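# Place phone on comic book, laptop on stand

## Task

Put the phone flat so it rests entirely on top of the comic book, and set the laptop, closed and with its top side facing up, onto the laptop stand so that one of its long edges rests against the stand's lips; at the end neither gripper may be in contact with the phone or the laptop.

## Robot and tools

Robot: two arms, left_arm and right_arm, each with a two-finger gripper. Loose objects may occasionally get a short shove from outside; check again before finishing.

Frame: every position, velocity and target uses the scene frame. Its origin sits at table-top height, halfway between the two arms' nominal bases. +z points up, +x points out over the table, and left_arm is on the +y side. Arm names do not match image left and right. The real bases are offset from nominal; a BASES line, if shown, gives their calibrated spots. Reported hand positions and orientations may be a few cm off, more at long reach. Fingers point along the gripper's own +z and open and close along its y. end_effector_position is the point between the pads, about 1 cm back from the tips.

execute_actions(actions, cameras): actions is a list of actions. Each action is a table of 1 to 15 rows, and each row runs for one 1/30 s step. If fewer than 15 rows are given, the last row repeats to fill 15 steps. A row is always 14 numbers in [-1, 1]: left_arm dx, dy, dz, rx, ry, rz, opening, then right_arm in the same order. dx to rz are offsets, not poses: each row counts from that arm's Hand target as it stood when the action began, not from the previous row, along the scene axes. 1.0 equals 0.6 m for dx, dy, dz or 180 degrees for rx, ry, rz; the three rotation numbers form one rotation vector, turning about the Hand target's position. A translation longer than 1.0 may be shortened. Sending the same offset again moves the arm further. Six zeros re-request the current Hand target. opening is absolute: +1 fully open (0.094 m), -1 closed; a 0 there means half open, so repeat the present opening to leave a gripper unchanged. An empty actions list just returns state and images.

move(target, speed, blend, opening_speed, blocking, cameras): drives each gripper in a straight line toward target. target is one 14-number row (same layout and scale as above) or a list of up to 15 such rows; every row is an offset from the Hand targets at the move's start, not from the previous row. speed: metres per second, 0.002 to 4.3, default 0.25, one value or one per target; rotation is capped at twice that in rad/s. blend: metres of corner rounding per waypoint in a list (default 0). opening_speed: rate of opening change per second on the -1..1 scale, at least 0.2; use a low value when squeezing something fragile. blocking=false returns after about 0.5 s while the move continues. A move takes at least 0.5 s and is cut at 10 s. Paths ignore obstacles and the other arm, lag behind and can overshoot speed, especially with a nearly straight arm. Keep paths away from an arm's own base, since that can flip its shoulder posture. Openings of the first target start at once; later targets' openings apply after arrival, once everything is at rest. Faster moves and targets set deeper past a contact push harder.

The move result ends with a "move:" line: done (at rest within 10 mm and 2 degrees), off_target, moving, held or fault, plus limits such as paced (pose clipped) or held (steps withheld). None of these shows whether a gripper is touching something.

wait(seconds, 0 to 10): lets time pass with commands held; a running move continues. stop(): brakes a running move; it needs distance to brake. zoom_image(camera, region): camera is cam_head_left or cam_head_right; region [x0, y0, x1, y1] in pixels of that camera's latest image, at most 504 by 504. finished_scene(scene): ends the current scene permanently; pass the current scene number.

Results: end_effector_position (m) and end_effector_quat_wxyz; Hand target (last commanded pose after clipping, the base for next offsets); Tool commands; Joint positions (six joints, then gripper opening in m); Joint velocities, marked "within noise" when still; joint torques (include arm weight, offset and noisy; joints 3 and 4 wrap at ±28 N m); grip_measured (same scale as opening; reads slightly wide when empty, and about 3 mm narrow on a firmly held part); grip_effort_nm (motor effort, negative closing, not a pad force). Cameras: cam_head_left and cam_head_right, 896x504.

Motion notes: each step, commanded orientation is clipped to 40 degrees from the measured one, so big turns need several actions. Friction and weight can leave a gripper a cm or more short; a wait will not fix that, but a new command (even zeros) retries, and any leftover gap can be sent as an offset. A blocked arm keeps pushing until you command its target back behind the gripper. Gripper force is about 50 to 64 N per pad; to release, command an opening clearly above grip_measured.

Joint ranges (rad): waist -2.880 to 2.880, shoulder 0.000 to 3.142, elbow 0.000 to 3.019 (straight 2.964), wrist pitch -1.693 to 1.571, wrist yaw -1.571 to 1.571, wrist roll -2.094 to 2.094.

Avoid: objects leaving the table, dropping things or releasing them while they move, fast impacts and heavy pushing, and any contact or squeeze between the two arms (the clearance check does not guard gripper-to-gripper contact). Holding loads, stretched arms or pushing at unreachable poses heats motors; a MOTOR HOT line warns near 85 °C, and at 100 °C the arm goes limp for 30 to 60 s (OVER-TEMPERATURE FAULT), possibly without warning. Any arm stop is undesirable.

Each tool is called after ">>>" by a JSON object that holds its "op" and its "data".

## Session

>>> {"op": "execute_actions", "data": {"actions": []}}

Scene clock: 0.00 s.
left_arm: end_effector_position=(+0.4917, +0.7724, +0.2723) grip_measured=+1.000 grip_effort_nm=n/a end_effector_quat_wxyz=(+0.538, +0.343, +0.763, +0.102) | right_arm: end_effector_position=(+0.0817, -0.5453, +0.1551) grip_measured=+1.000 grip_effort_nm=n/a end_effector_quat_wxyz=(-0.018, +0.931, +0.365, +0.017)
Joint positions: left_arm=[1.045 1.959 1.826 -0.901 1.086 1.589 0.094] | right_arm=[-1.159 1.068 0.818 -1.355 -0.035 1.239 0.094]
Joint velocities: within noise
Joint torques (N m): no reading
Motor temperatures (°C): left_arm=[23 25 27 24 28 25 28] | right_arm=[27 30 27 25 24 24 25]
Heat: left arm: hottest wrist yaw 28 °C; right arm: hottest shoulder 30 °C.
Hand target: left_arm +0.4939, +0.7763, +0.2941; +0.539, +0.352, +0.755, +0.121 | right_arm +0.0850, -0.5527, +0.1634; -0.006, +0.931, +0.366, +0.017
Tool commands: left_gripper/opening=+1.0 right_gripper/opening=+1.0

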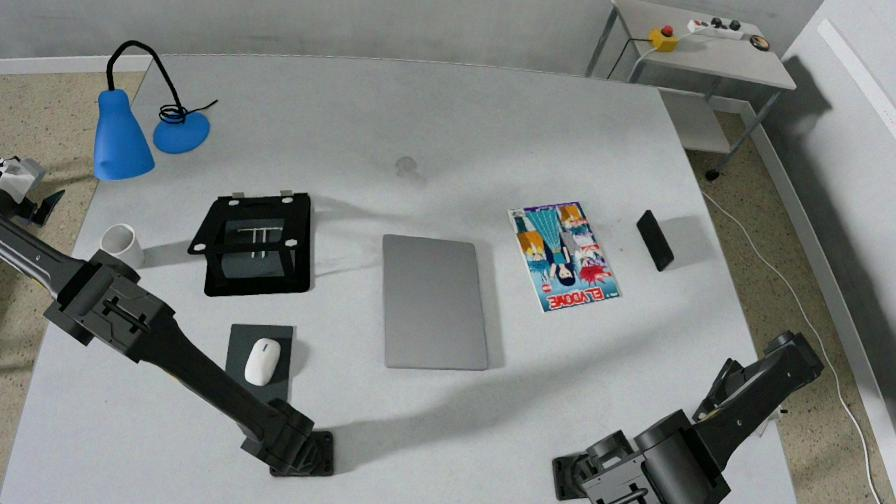

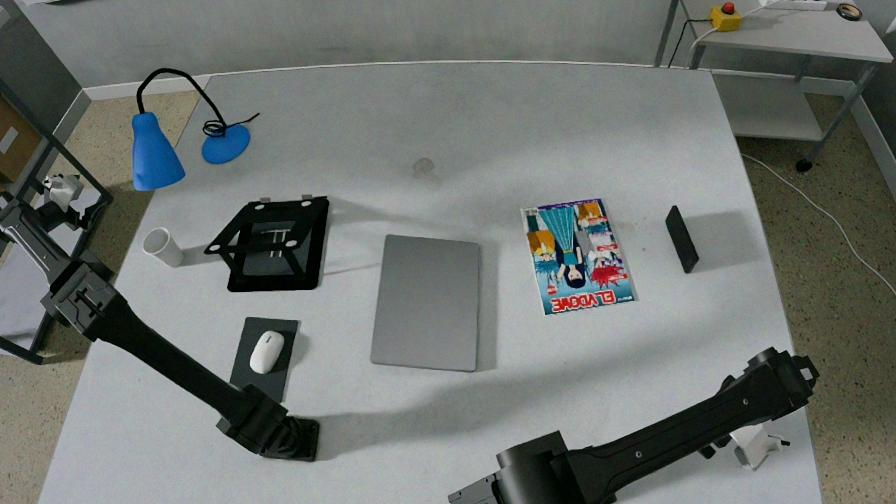

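>>> {"op": "zoom_image", "data": {"camera": "cam_head_left", "region": [180, 170, 350, 310]}}

>>> {"op": "zoom_image", "data": {"camera": "cam_head_right", "region": [190, 180, 360, 310]}}

>>> {"op": "zoom_image", "data": {"camera": "cam_head_left", "region": [500, 190, 720, 320]}}

>>> {"op": "zoom_image", "data": {"camera": "cam_head_right", "region": [510, 190, 730, 320]}}

>>> {"op": "zoom_image", "data": {"camera": "cam_head_right", "region": [350, 220, 510, 380]}}

>>> {"op": "zoom_image", "data": {"camera": "cam_head_left", "region": [360, 220, 520, 380]}}

Scaled by 2.965.

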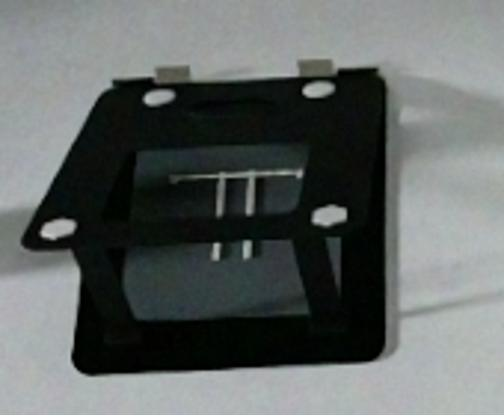

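Scaled by 2.965.

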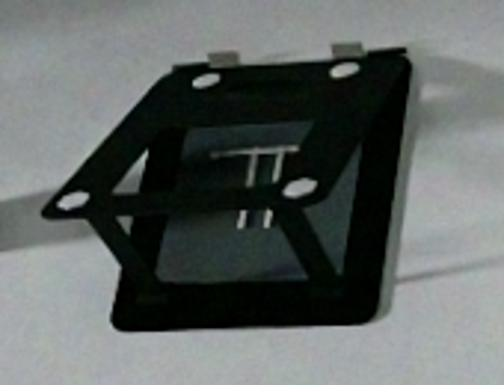

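Scaled by 2.291.

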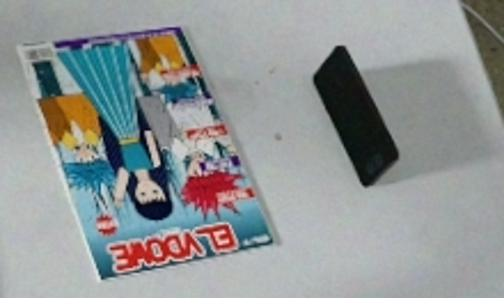

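Scaled by 2.291.

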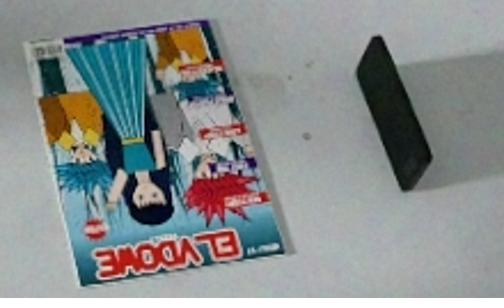

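Scaled by 3.150.

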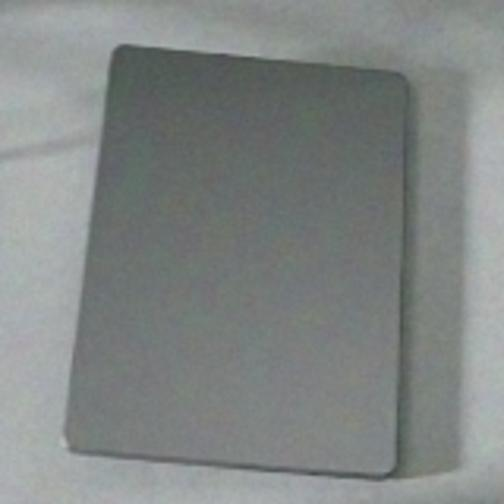

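Scaled by 3.150.

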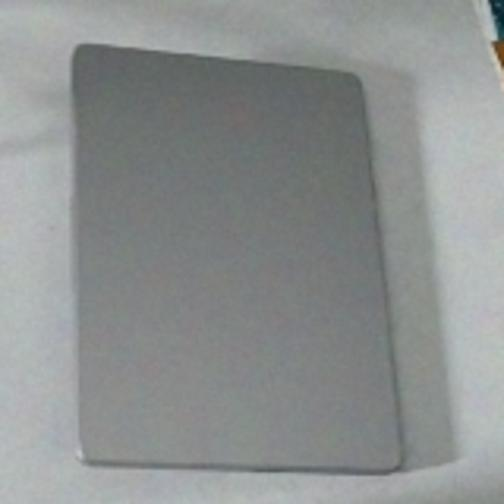

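>>> {"op": "move", "data": {"target": [-0.273,-0.71,-0.073,0.096,-0.327,-0.451,1,0.558,0.221,0.228,0,0,0,1], "speed": 0.4}}

Scene clock: 37.00 s.
left_arm: end_effector_position=(+0.3318, +0.3567, +0.2496) grip_measured=+1.000 grip_effort_nm=0.022 end_effector_quat_wxyz=(+0.638, +0.623, +0.339, +0.299) | right_arm: end_effector_position=(+0.4030, -0.4206, +0.2868) grip_measured=+1.000 grip_effort_nm=-0.007 end_effector_quat_wxyz=(-0.022, +0.921, +0.388, +0.012)
Joint positions: left_arm=[0.898 1.02 0.473 -0.016 1.56 2.074 0.094] | right_arm=[-0.275 1.509 1.561 -1.63 -0.049 2.075 0.094]
Joint velocities: within noise
Joint torques (N m): left_arm=[-2.61 -6.95 8.96 1.62 0.41 0.01] | right_arm=[1.14 -13.33 12.75 -0.29 0.01 0.22]
Motor temperatures (°C): left_arm=[23 28 31 24 28 24 27] | right_arm=[27 30 34 25 24 24 25]
Heat: left arm: hottest elbow 31 °C; right arm: hottest elbow 34 °C.
Hand target: left_arm +0.3301, +0.3502, +0.2505; +0.705, +0.699, +0.090, +0.079 | right_arm +0.4198, -0.4202, +0.3003; -0.006, +0.931, +0.365, +0.017
Off the commanded pose: left_arm 0.007 m, 54 deg; orientation clipped | right_arm 0.021 m, 3 deg.
joint sent to its limit (left arm) — joint 5 (wrist yaw), upper limit; joint 6 (wrist roll), upper limit. The joint targets are off in orientation, not in position.
joint sent to its limit (right arm) — joint 6 (wrist roll), upper limit. The joint targets are off in orientation, not in position.
move: off_target (left_arm, right_arm); limits=paced

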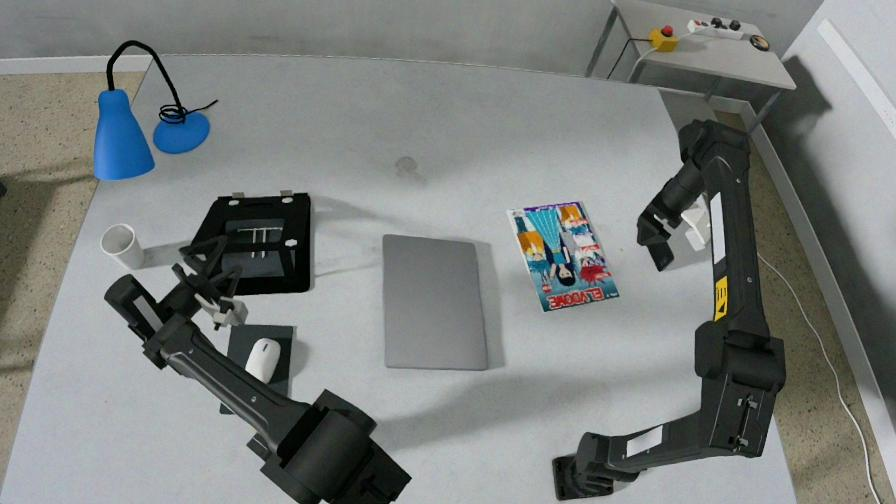

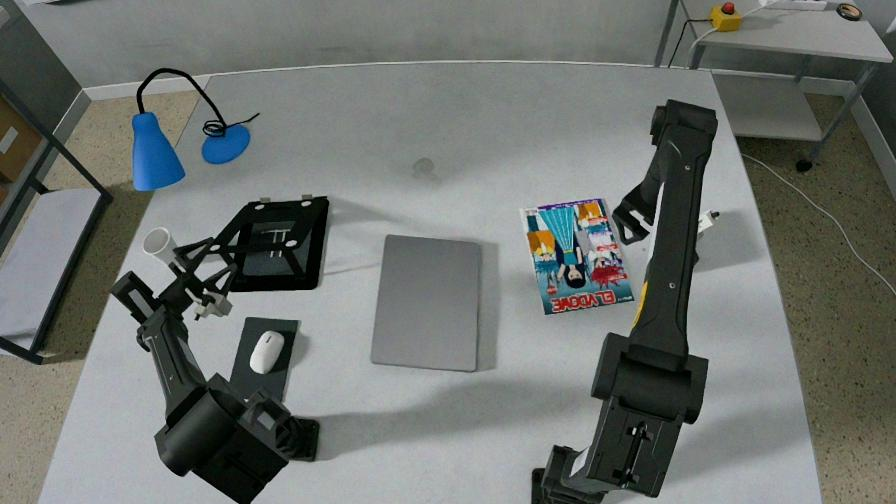

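>>> {"op": "zoom_image", "data": {"camera": "cam_head_left", "region": [600, 150, 760, 300]}}

>>> {"op": "zoom_image", "data": {"camera": "cam_head_right", "region": [580, 150, 740, 300]}}

>>> {"op": "zoom_image", "data": {"camera": "cam_head_left", "region": [100, 210, 260, 360]}}

>>> {"op": "zoom_image", "data": {"camera": "cam_head_right", "region": [100, 210, 260, 360]}}

Scaled by 3.150.

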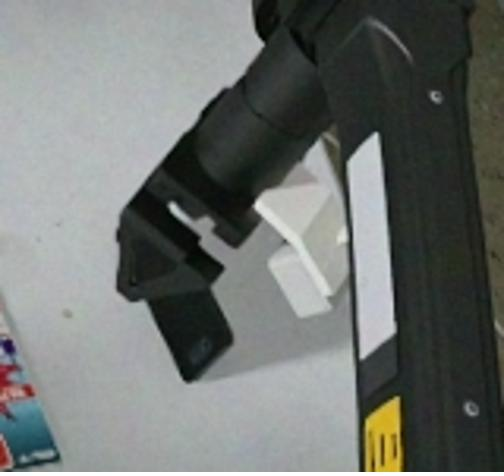

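Scaled by 3.150.

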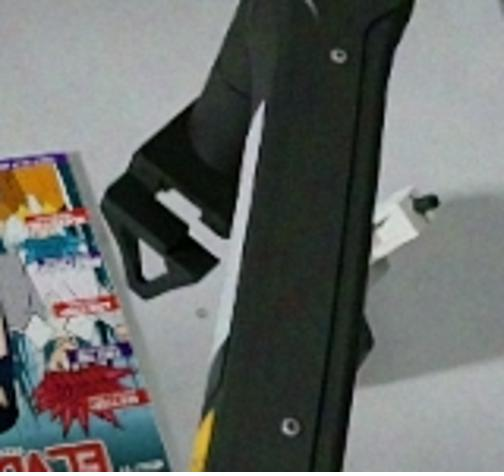

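Scaled by 3.150.

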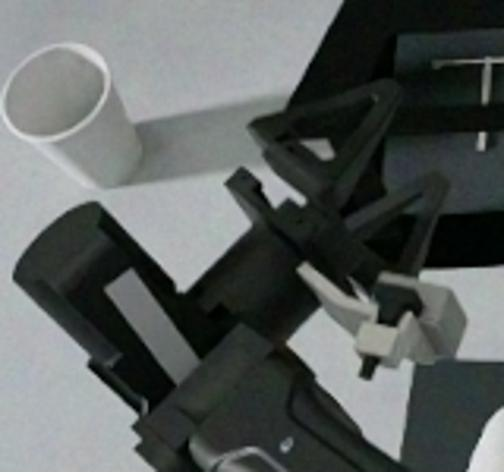

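Scaled by 3.150.

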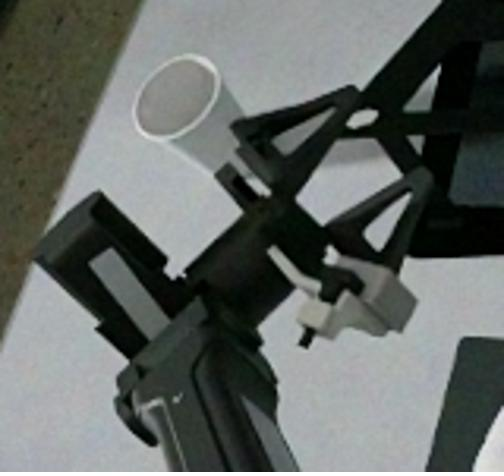

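>>> {"op": "move", "data": {"target": [0,0,0,0,0,0,1,0,0,-0.2,0.0715,-0.1398,-0.1735,1], "speed": 0.3}}

>>> {"op": "zoom_image", "data": {"camera": "cam_head_left", "region": [600, 150, 760, 300]}}

>>> {"op": "zoom_image", "data": {"camera": "cam_head_right", "region": [600, 150, 760, 300]}}

Scene clock: 80.90 s.
left_arm: end_effector_position=(+0.3321, +0.3563, +0.2497) grip_measured=+1.000 grip_effort_nm=0.022 end_effector_quat_wxyz=(+0.638, +0.624, +0.337, +0.300) | right_arm: end_effector_position=(+0.4228, -0.4169, +0.1807) grip_measured=+1.000 grip_effort_nm=-0.002 end_effector_quat_wxyz=(-0.116, +0.902, +0.333, +0.249)
Joint positions: left_arm=[0.896 1.02 0.473 -0.013 1.56 2.074 0.094] | right_arm=[-0.422 1.451 1.143 -1.044 -0.517 2.076 0.094]
Joint velocities: within noise
Joint torques (N m): left_arm=[-1.79 -7.12 8.94 1.7 0.41 0.01] | right_arm=[-0.32 -14.97 7.21 0.8 -0.26 0.23]
Motor temperatures (°C): left_arm=[23 26 31 24 28 24 27] | right_arm=[27 31 37 25 24 23 25]
Heat: left arm: hottest elbow 31 °C; right arm: hottest elbow 37 °C.
Hand target: left_arm +0.3301, +0.3502, +0.2505; +0.705, +0.699, +0.090, +0.079 | right_arm +0.4197, -0.4202, +0.1802; -0.025, +0.962, +0.092, +0.257
Off the commanded pose: left_arm 0.006 m, 40 deg | right_arm 0.005 m, 30 deg.
joint sent to its limit (left arm) — joint 5 (wrist yaw), upper limit; joint 6 (wrist roll), upper limit. The joint targets are off in orientation, not in position.
joint sent to its limit (right arm) — joint 6 (wrist roll), upper limit. The joint targets are off in orientation, not in position.
move: off_target (left_arm, right_arm)

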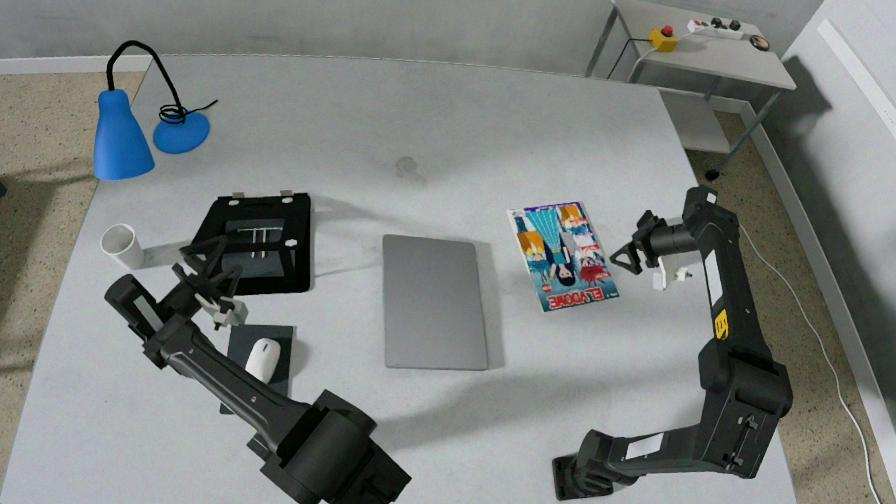

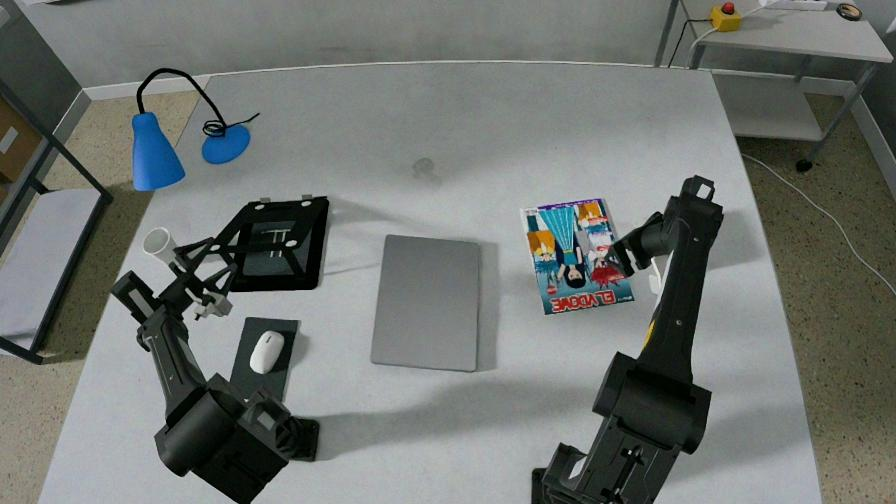

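Scaled by 3.150.

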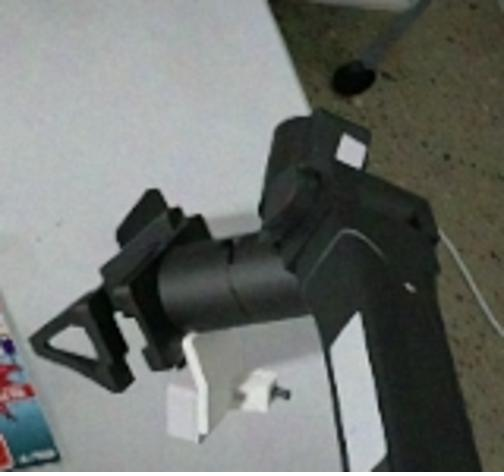

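Scaled by 3.150.

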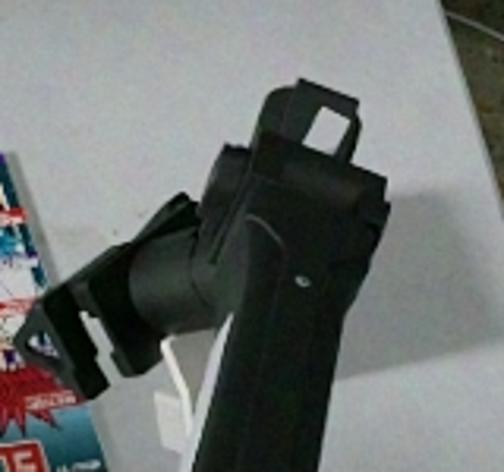

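>>> {"op": "move", "data": {"target": [0,0,0,0,0,0,1,0,0,0,-0.485,-0.094,0.857,1], "speed": 0.4}}

>>> {"op": "zoom_image", "data": {"camera": "cam_head_left", "region": [600, 150, 760, 300]}}

>>> {"op": "zoom_image", "data": {"camera": "cam_head_right", "region": [600, 150, 760, 300]}}

Scene clock: 91.17 s.
left_arm: end_effector_position=(+0.3321, +0.3563, +0.2498) grip_measured=+1.000 grip_effort_nm=0.017 end_effector_quat_wxyz=(+0.638, +0.624, +0.337, +0.300) | right_arm: end_effector_position=(+0.4214, -0.4234, +0.1779) grip_measured=+1.000 grip_effort_nm=-0.022 end_effector_quat_wxyz=(+0.249, -0.069, +0.966, +0.032)
Joint positions: left_arm=[0.896 1.02 0.473 -0.012 1.56 2.074 0.094] | right_arm=[-0.344 1.327 1.009 -0.808 -0.251 -0.424 0.094]
Joint velocities: within noise
Joint torques (N m): left_arm=[-2.08 -7.24 8.79 1.91 0.43 0.05] | right_arm=[0.85 -13.86 7.58 1.35 -0.2 0.13]
Motor temperatures (°C): left_arm=[23 26 31 24 28 24 27] | right_arm=[27 32 37 25 24 23 25]
Heat: left arm: hottest elbow 31 °C; right arm: hottest elbow 37 °C.
Hand target: left_arm +0.3301, +0.3502, +0.2505; +0.705, +0.699, +0.090, +0.079 | right_arm +0.4198, -0.4201, +0.1802; +0.257, -0.076, +0.963, +0.029
Off the commanded pose: left_arm 0.006 m, 40 deg | right_arm 0.004 m, 1 deg.
joint sent to its limit (left arm) — joint 5 (wrist yaw), upper limit; joint 6 (wrist roll), upper limit. The joint targets are off in orientation, not in position.
move: off_target (left_arm)

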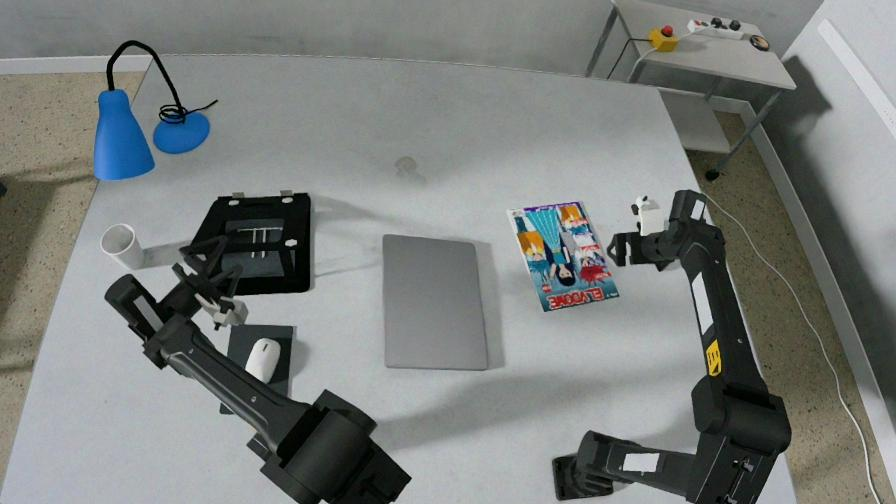

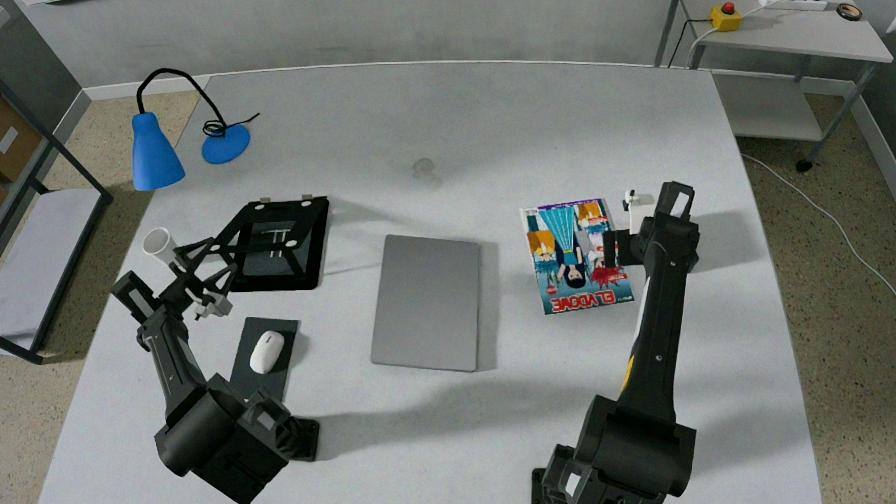

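Scaled by 3.150.

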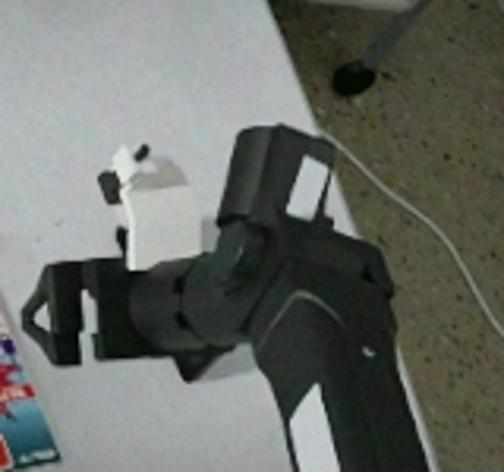

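Scaled by 3.150.

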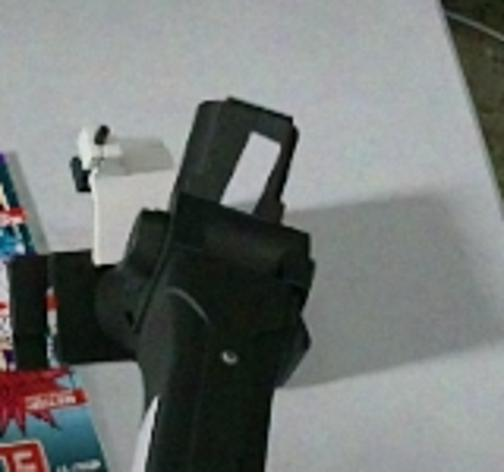

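>>> {"op": "move", "data": {"target": [0,0,0,0,0,0,1,0,0,-0.175,0,0,0,1], "speed": 0.25}}

>>> {"op": "zoom_image", "data": {"camera": "cam_head_left", "region": [580, 170, 720, 310]}}

>>> {"op": "zoom_image", "data": {"camera": "cam_head_right", "region": [580, 170, 720, 310]}}

Scene clock: 101.93 s.
left_arm: end_effector_position=(+0.3321, +0.3563, +0.2498) grip_measured=+1.000 grip_effort_nm=0.022 end_effector_quat_wxyz=(+0.638, +0.624, +0.337, +0.300) | right_arm: end_effector_position=(+0.4195, -0.4227, +0.0835) grip_measured=+1.000 grip_effort_nm=-0.022 end_effector_quat_wxyz=(+0.260, -0.072, +0.963, +0.027)
Joint positions: left_arm=[0.896 1.02 0.473 -0.012 1.56 2.074 0.094] | right_arm=[-0.344 1.433 0.829 -0.497 -0.251 -0.427 0.094]
Joint velocities: within noise
Joint torques (N m): left_arm=[-2.96 -6.65 9.03 1.55 0.46 0.03] | right_arm=[0.73 -12.16 7.21 1.33 -0.19 0.1]
Motor temperatures (°C): left_arm=[23 26 31 24 28 24 27] | right_arm=[27 32 37 25 24 23 25]
Heat: left arm: hottest elbow 31 °C; right arm: hottest elbow 37 °C.
Hand target: left_arm +0.3301, +0.3502, +0.2505; +0.705, +0.699, +0.090, +0.079 | right_arm +0.4197, -0.4201, +0.0752; +0.257, -0.076, +0.963, +0.029
Off the commanded pose: left_arm 0.006 m, 40 deg | right_arm 0.009 m, 1 deg.
joint sent to its limit (left arm) — joint 5 (wrist yaw), upper limit; joint 6 (wrist roll), upper limit. The joint targets are off in orientation, not in position.
move: off_target (left_arm)

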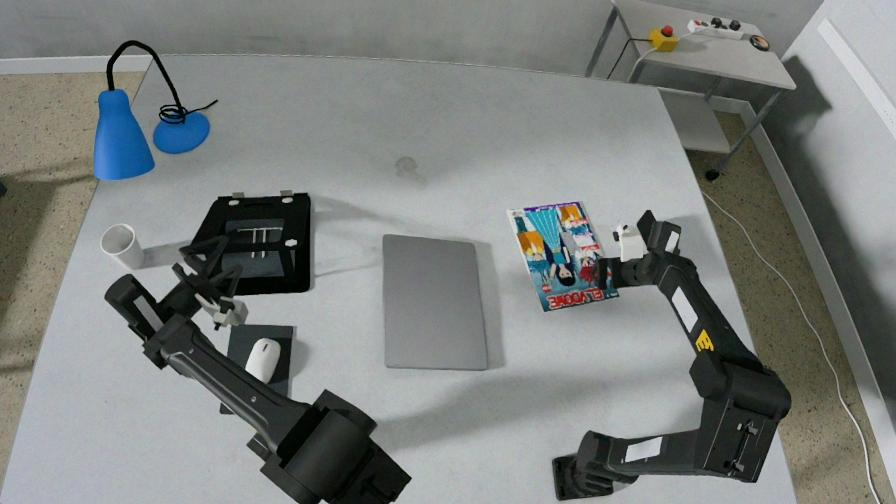

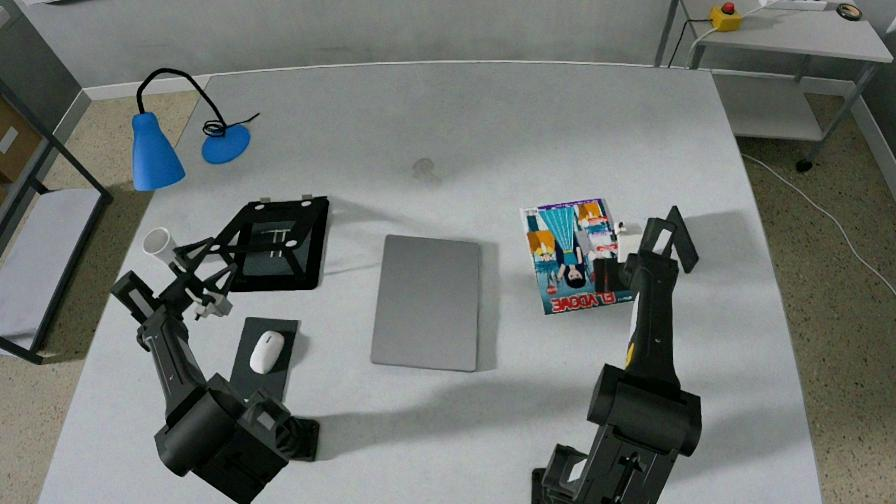

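Scaled by 3.600.

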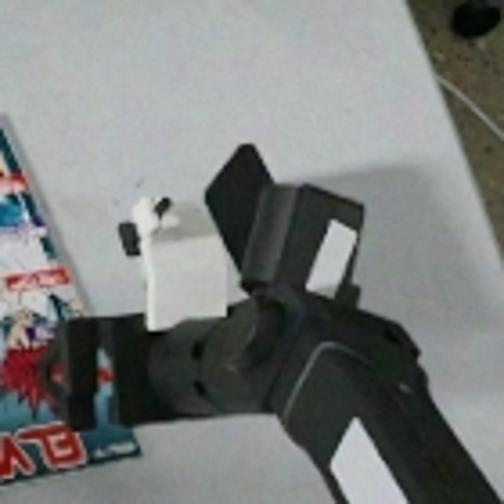

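Scaled by 3.600.

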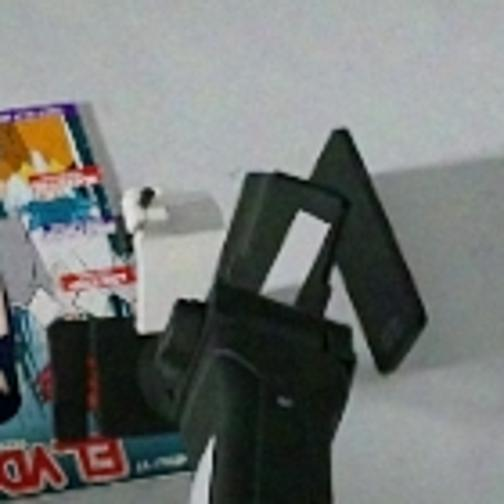

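>>> {"op": "move", "data": {"target": [[0,0,0,0,0,0,1,0,0,0.15,0,0,0,1],[0,0,0,0,0,0,1,0.158,-0.192,0.15,0,0,0,1]], "blend": 0.03}}

>>> {"op": "zoom_image", "data": {"camera": "cam_head_left", "region": [600, 170, 740, 310]}}

>>> {"op": "zoom_image", "data": {"camera": "cam_head_right", "region": [600, 170, 740, 310]}}

Scene clock: 111.00 s.
left_arm: end_effector_position=(+0.3321, +0.3563, +0.2498) grip_measured=+1.000 grip_effort_nm=0.022 end_effector_quat_wxyz=(+0.638, +0.624, +0.337, +0.300) | right_arm: end_effector_position=(+0.4971, -0.5218, +0.1526) grip_measured=+1.000 grip_effort_nm=-0.017 end_effector_quat_wxyz=(+0.246, -0.074, +0.966, +0.036)
Joint positions: left_arm=[0.896 1.02 0.473 -0.012 1.56 2.074 0.094] | right_arm=[-0.482 1.636 1.282 -0.819 -0.315 -0.565 0.094]
Joint velocities: within noise
Joint torques (N m): left_arm=[-2.67 -7 8.98 1.78 0.39 0.05] | right_arm=[-0.09 -15.68 12.96 0.55 -0.25 0.05]
Motor temperatures (°C): left_arm=[23 26 31 24 28 24 27] | right_arm=[27 32 37 25 24 23 25]
Heat: left arm: hottest elbow 31 °C; right arm: hottest elbow 37 °C.
Hand target: left_arm +0.3301, +0.3502, +0.2505; +0.705, +0.699, +0.090, +0.079 | right_arm +0.5145, -0.5353, +0.1654; +0.257, -0.076, +0.963, +0.029
Off the commanded pose: left_arm 0.006 m, 40 deg | right_arm 0.025 m, 2 deg.
joint sent to its limit (left arm) — joint 5 (wrist yaw), upper limit; joint 6 (wrist roll), upper limit. The joint targets are off in orientation, not in position.
move: off_target (left_arm, right_arm)

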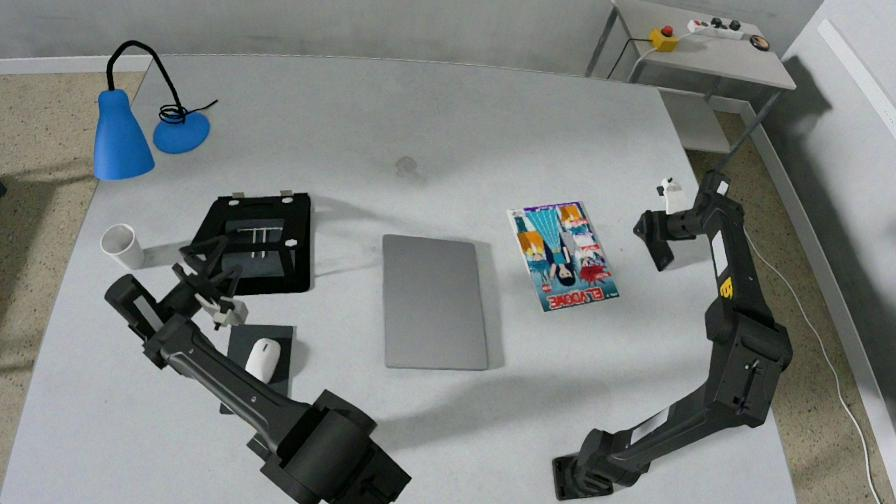

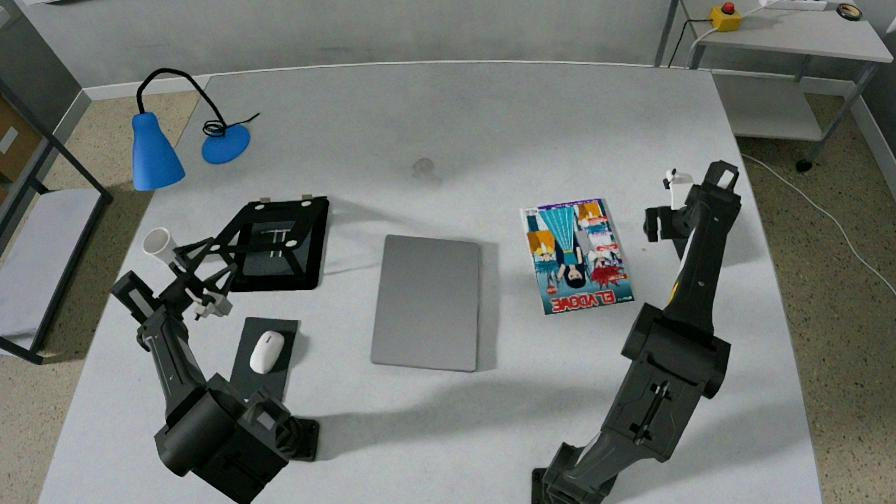

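Scaled by 3.600.

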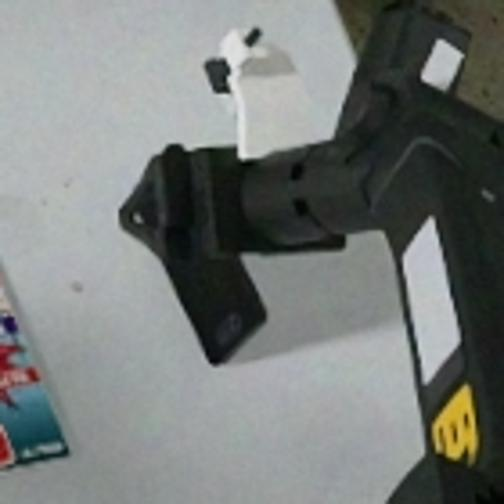

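Scaled by 3.600.

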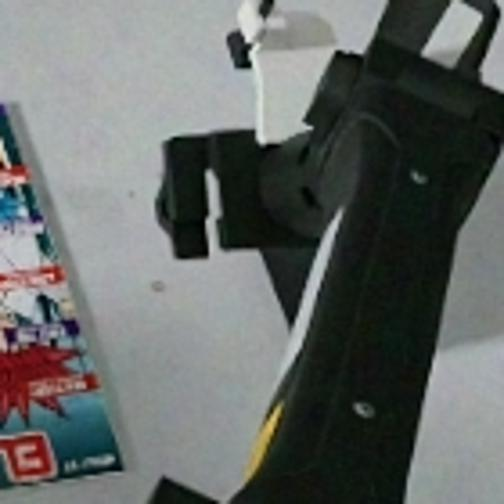

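>>> {"op": "move", "data": {"target": [0,0,0,0,0,0,1,0.063,-0.063,-0.06,0,0,0,1]}}

>>> {"op": "zoom_image", "data": {"camera": "cam_head_left", "region": [610, 180, 710, 280]}}

>>> {"op": "zoom_image", "data": {"camera": "cam_head_right", "region": [620, 180, 720, 280]}}

Scene clock: 117.03 s.
left_arm: end_effector_position=(+0.3321, +0.3563, +0.2498) grip_measured=+1.000 grip_effort_nm=0.022 end_effector_quat_wxyz=(+0.638, +0.624, +0.337, +0.300) | right_arm: end_effector_position=(+0.5320, -0.5556, +0.1161) grip_measured=+1.000 grip_effort_nm=-0.022 end_effector_quat_wxyz=(+0.237, -0.073, +0.968, +0.043)
Joint positions: left_arm=[0.896 1.02 0.473 -0.012 1.56 2.074 0.094] | right_arm=[-0.508 1.796 1.4 -0.808 -0.326 -0.593 0.094]
Joint velocities: within noise
Joint torques (N m): left_arm=[-2.78 -7 8.76 1.58 0.45 0] | right_arm=[-0.26 -18.61 12.62 1.1 -0.26 0.08]
Motor temperatures (°C): left_arm=[23 26 31 24 28 24 27] | right_arm=[27 32 39 25 24 23 25]
Heat: left arm: hottest elbow 31 °C; right arm: hottest elbow 39 °C.
Hand target: left_arm +0.3301, +0.3502, +0.2505; +0.705, +0.699, +0.090, +0.079 | right_arm +0.5523, -0.5731, +0.1294; +0.257, -0.076, +0.963, +0.029
Off the commanded pose: left_arm 0.006 m, 40 deg | right_arm 0.030 m, 3 deg.
joint sent to its limit (left arm) — joint 5 (wrist yaw), upper limit; joint 6 (wrist roll), upper limit. The joint targets are off in orientation, not in position.
move: off_target (left_arm, right_arm)

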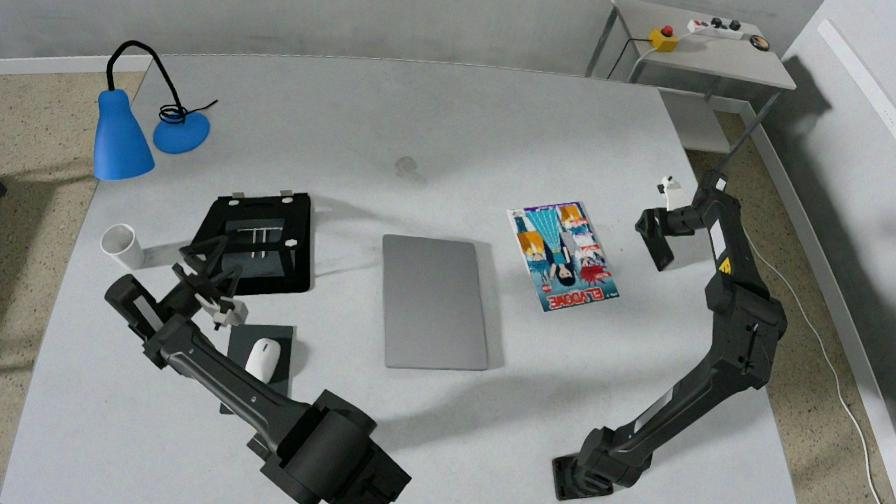

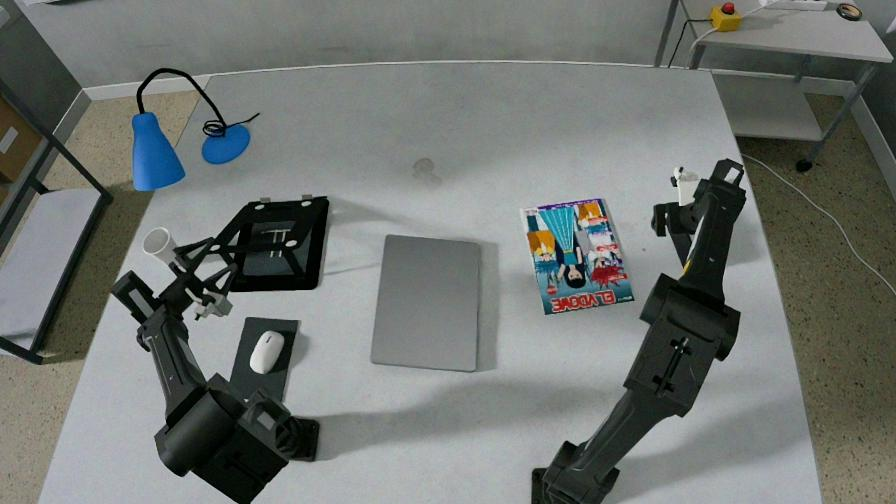

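Scaled by 5.040.

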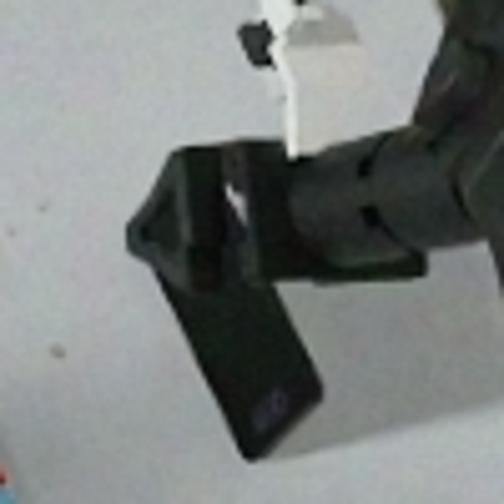

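Scaled by 5.040.

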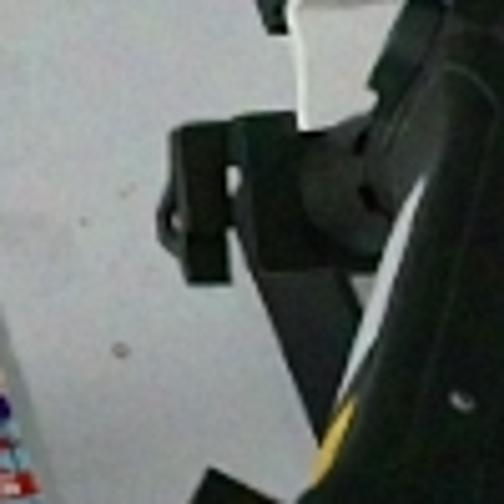

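>>> {"op": "move", "data": {"target": [[0,0,0,0,0,0,1,0.008,-0.042,0,0,0,0,1],[0,0,0,0,0,0,1,0.008,-0.042,-0.04,0,0,0,1]], "speed": 0.15}}

>>> {"op": "zoom_image", "data": {"camera": "cam_head_left", "region": [610, 180, 710, 280]}}

>>> {"op": "zoom_image", "data": {"camera": "cam_head_right", "region": [620, 180, 720, 280]}}

Scene clock: 126.53 s.
left_arm: end_effector_position=(+0.3321, +0.3563, +0.2498) grip_measured=+1.000 grip_effort_nm=0.022 end_effector_quat_wxyz=(+0.638, +0.624, +0.337, +0.300) | right_arm: end_effector_position=(+0.5454, -0.5851, +0.1039) grip_measured=+1.000 grip_effort_nm=-0.022 end_effector_quat_wxyz=(+0.246, -0.075, +0.966, +0.037)
Joint positions: left_arm=[0.896 1.02 0.473 -0.012 1.56 2.074 0.094] | right_arm=[-0.542 1.863 1.458 -0.787 -0.34 -0.626 0.094]
Joint velocities: within noise
Joint torques (N m): left_arm=[-2.84 -6.65 8.77 1.77 0.4 -0.03] | right_arm=[-0.15 -19.14 10.91 1.18 -0.26 0.07]
Motor temperatures (°C): left_arm=[23 26 31 24 28 24 27] | right_arm=[27 33 41 25 24 23 25]
Heat: left arm: hottest elbow 31 °C; right arm: hottest elbow 41 °C.
Hand target: left_arm +0.3301, +0.3502, +0.2505; +0.705, +0.699, +0.090, +0.079 | right_arm +0.5571, -0.5985, +0.1053; +0.257, -0.076, +0.963, +0.029
Off the commanded pose: left_arm 0.006 m, 40 deg | right_arm 0.018 m, 2 deg.
joint sent to its limit (left arm) — joint 5 (wrist yaw), upper limit; joint 6 (wrist roll), upper limit. The joint targets are off in orientation, not in position.
move: off_target (left_arm, right_arm)

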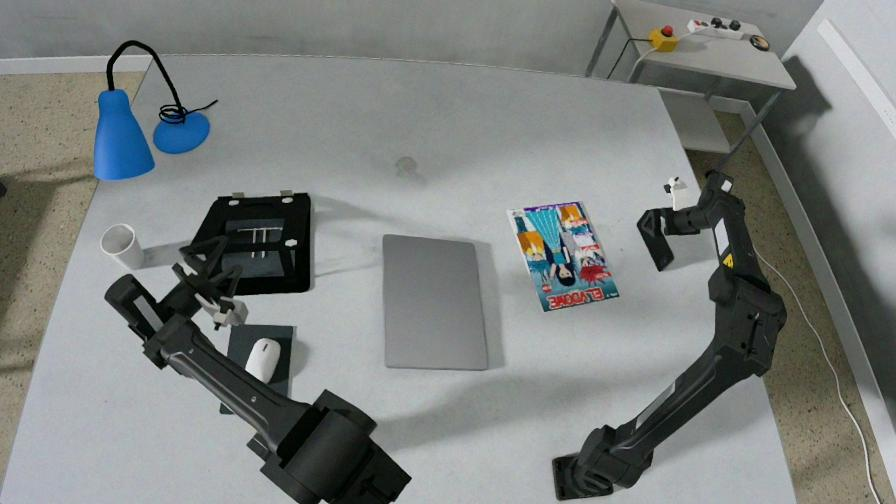

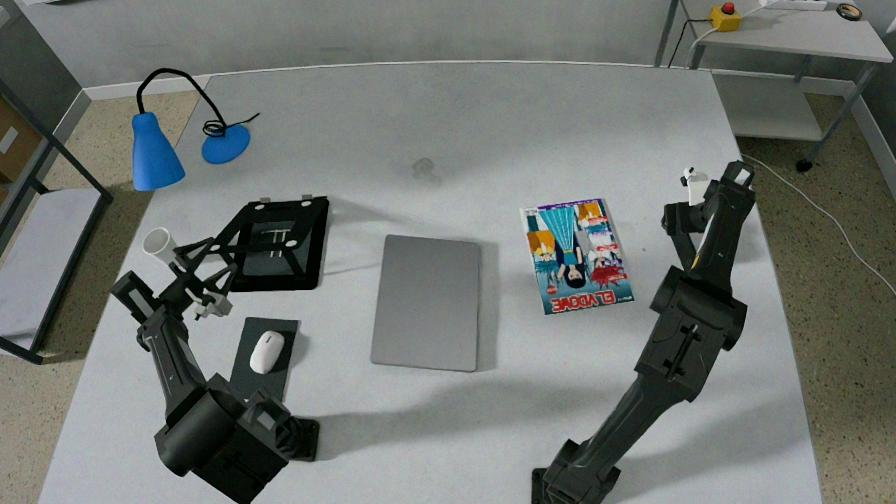

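Scaled by 5.040.

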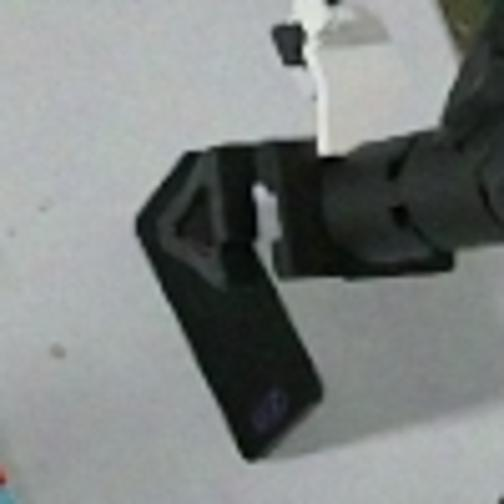

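Scaled by 5.040.

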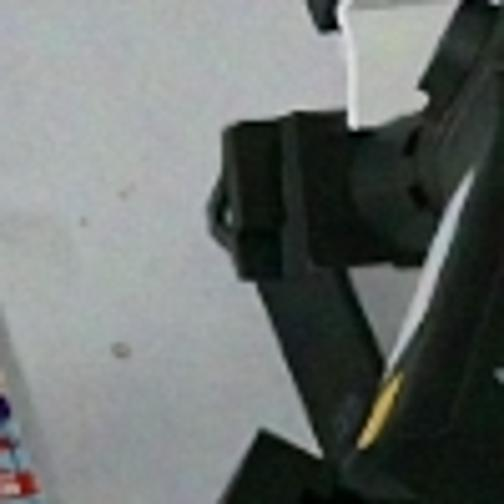

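>>> {"op": "move", "data": {"target": [[0,0,0,0,0,0,1,-0.02,-0.02,0,0,0,0,1],[0,0,0,0,0,0,1,-0.02,-0.02,-0.075,0,0,0,1]], "speed": 0.1}}

>>> {"op": "zoom_image", "data": {"camera": "cam_head_left", "region": [610, 180, 710, 280]}}

>>> {"op": "zoom_image", "data": {"camera": "cam_head_right", "region": [620, 180, 720, 280]}}

Scene clock: 132.37 s.
left_arm: end_effector_position=(+0.3321, +0.3563, +0.2498) grip_measured=+1.000 grip_effort_nm=0.022 end_effector_quat_wxyz=(+0.638, +0.624, +0.337, +0.300) | right_arm: end_effector_position=(+0.5490, -0.6061, +0.0784) grip_measured=+1.000 grip_effort_nm=-0.027 end_effector_quat_wxyz=(+0.264, -0.078, +0.961, +0.025)
Joint positions: left_arm=[0.896 1.02 0.473 -0.012 1.56 2.074 0.094] | right_arm=[-0.57 1.907 1.442 -0.691 -0.351 -0.653 0.094]
Joint velocities: within noise
Joint torques (N m): left_arm=[-2.08 -7.06 9.02 1.72 0.48 -0.03] | right_arm=[-0.21 -20.01 7.3 1.28 -0.26 0.09]
Motor temperatures (°C): left_arm=[23 26 31 24 28 24 27] | right_arm=[27 34 40 25 24 23 25]
Heat: left arm: hottest elbow 31 °C; right arm: hottest elbow 40 °C.
Hand target: left_arm +0.3301, +0.3502, +0.2505; +0.705, +0.699, +0.090, +0.079 | right_arm +0.5451, -0.6105, +0.0604; +0.257, -0.076, +0.963, +0.029
Off the commanded pose: left_arm 0.006 m, 40 deg | right_arm 0.019 m, 1 deg.
joint sent to its limit (left arm) — joint 5 (wrist yaw), upper limit; joint 6 (wrist roll), upper limit. The joint targets are off in orientation, not in position.
move: off_target (left_arm, right_arm)

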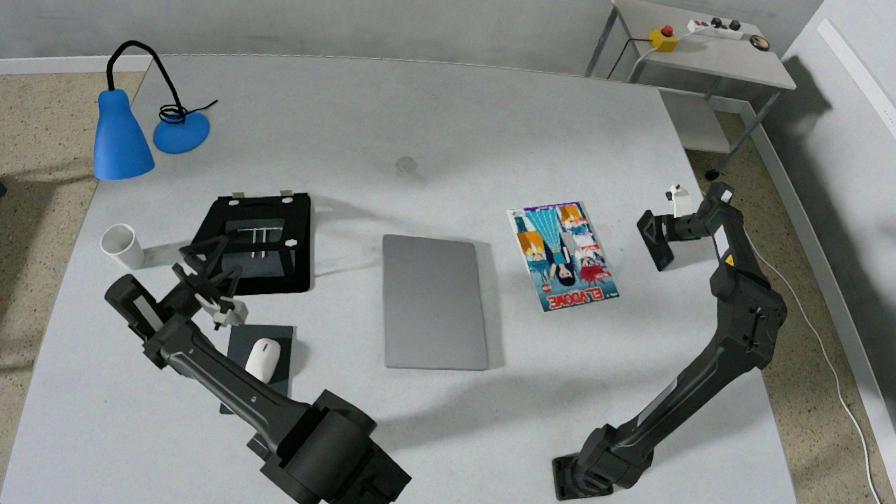

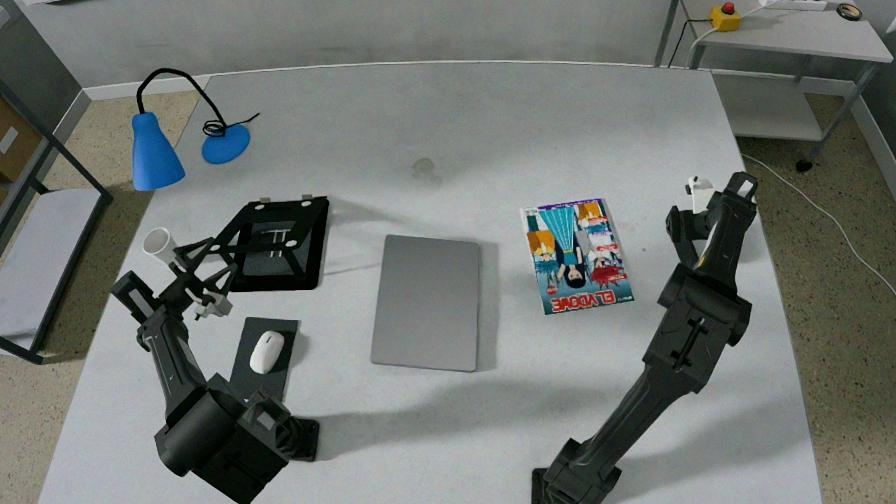

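Scaled by 5.040.

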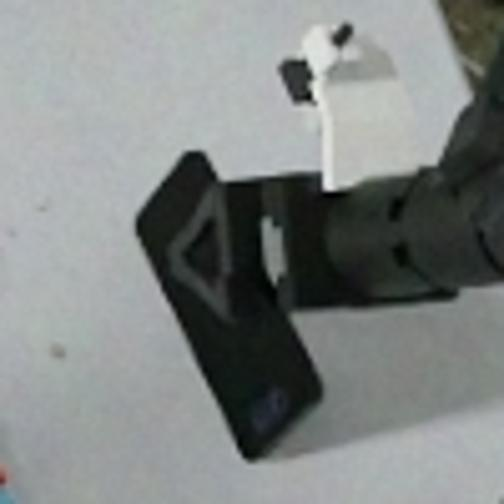

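Scaled by 5.040.

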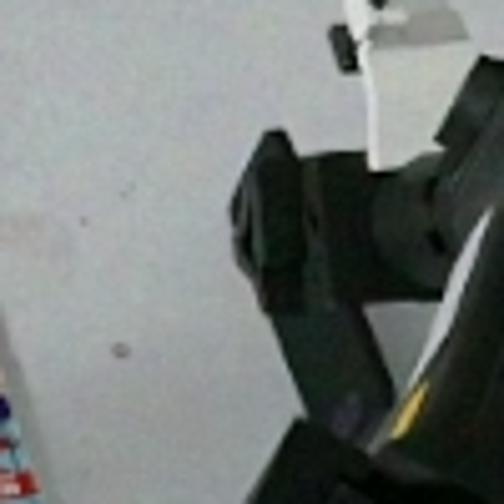

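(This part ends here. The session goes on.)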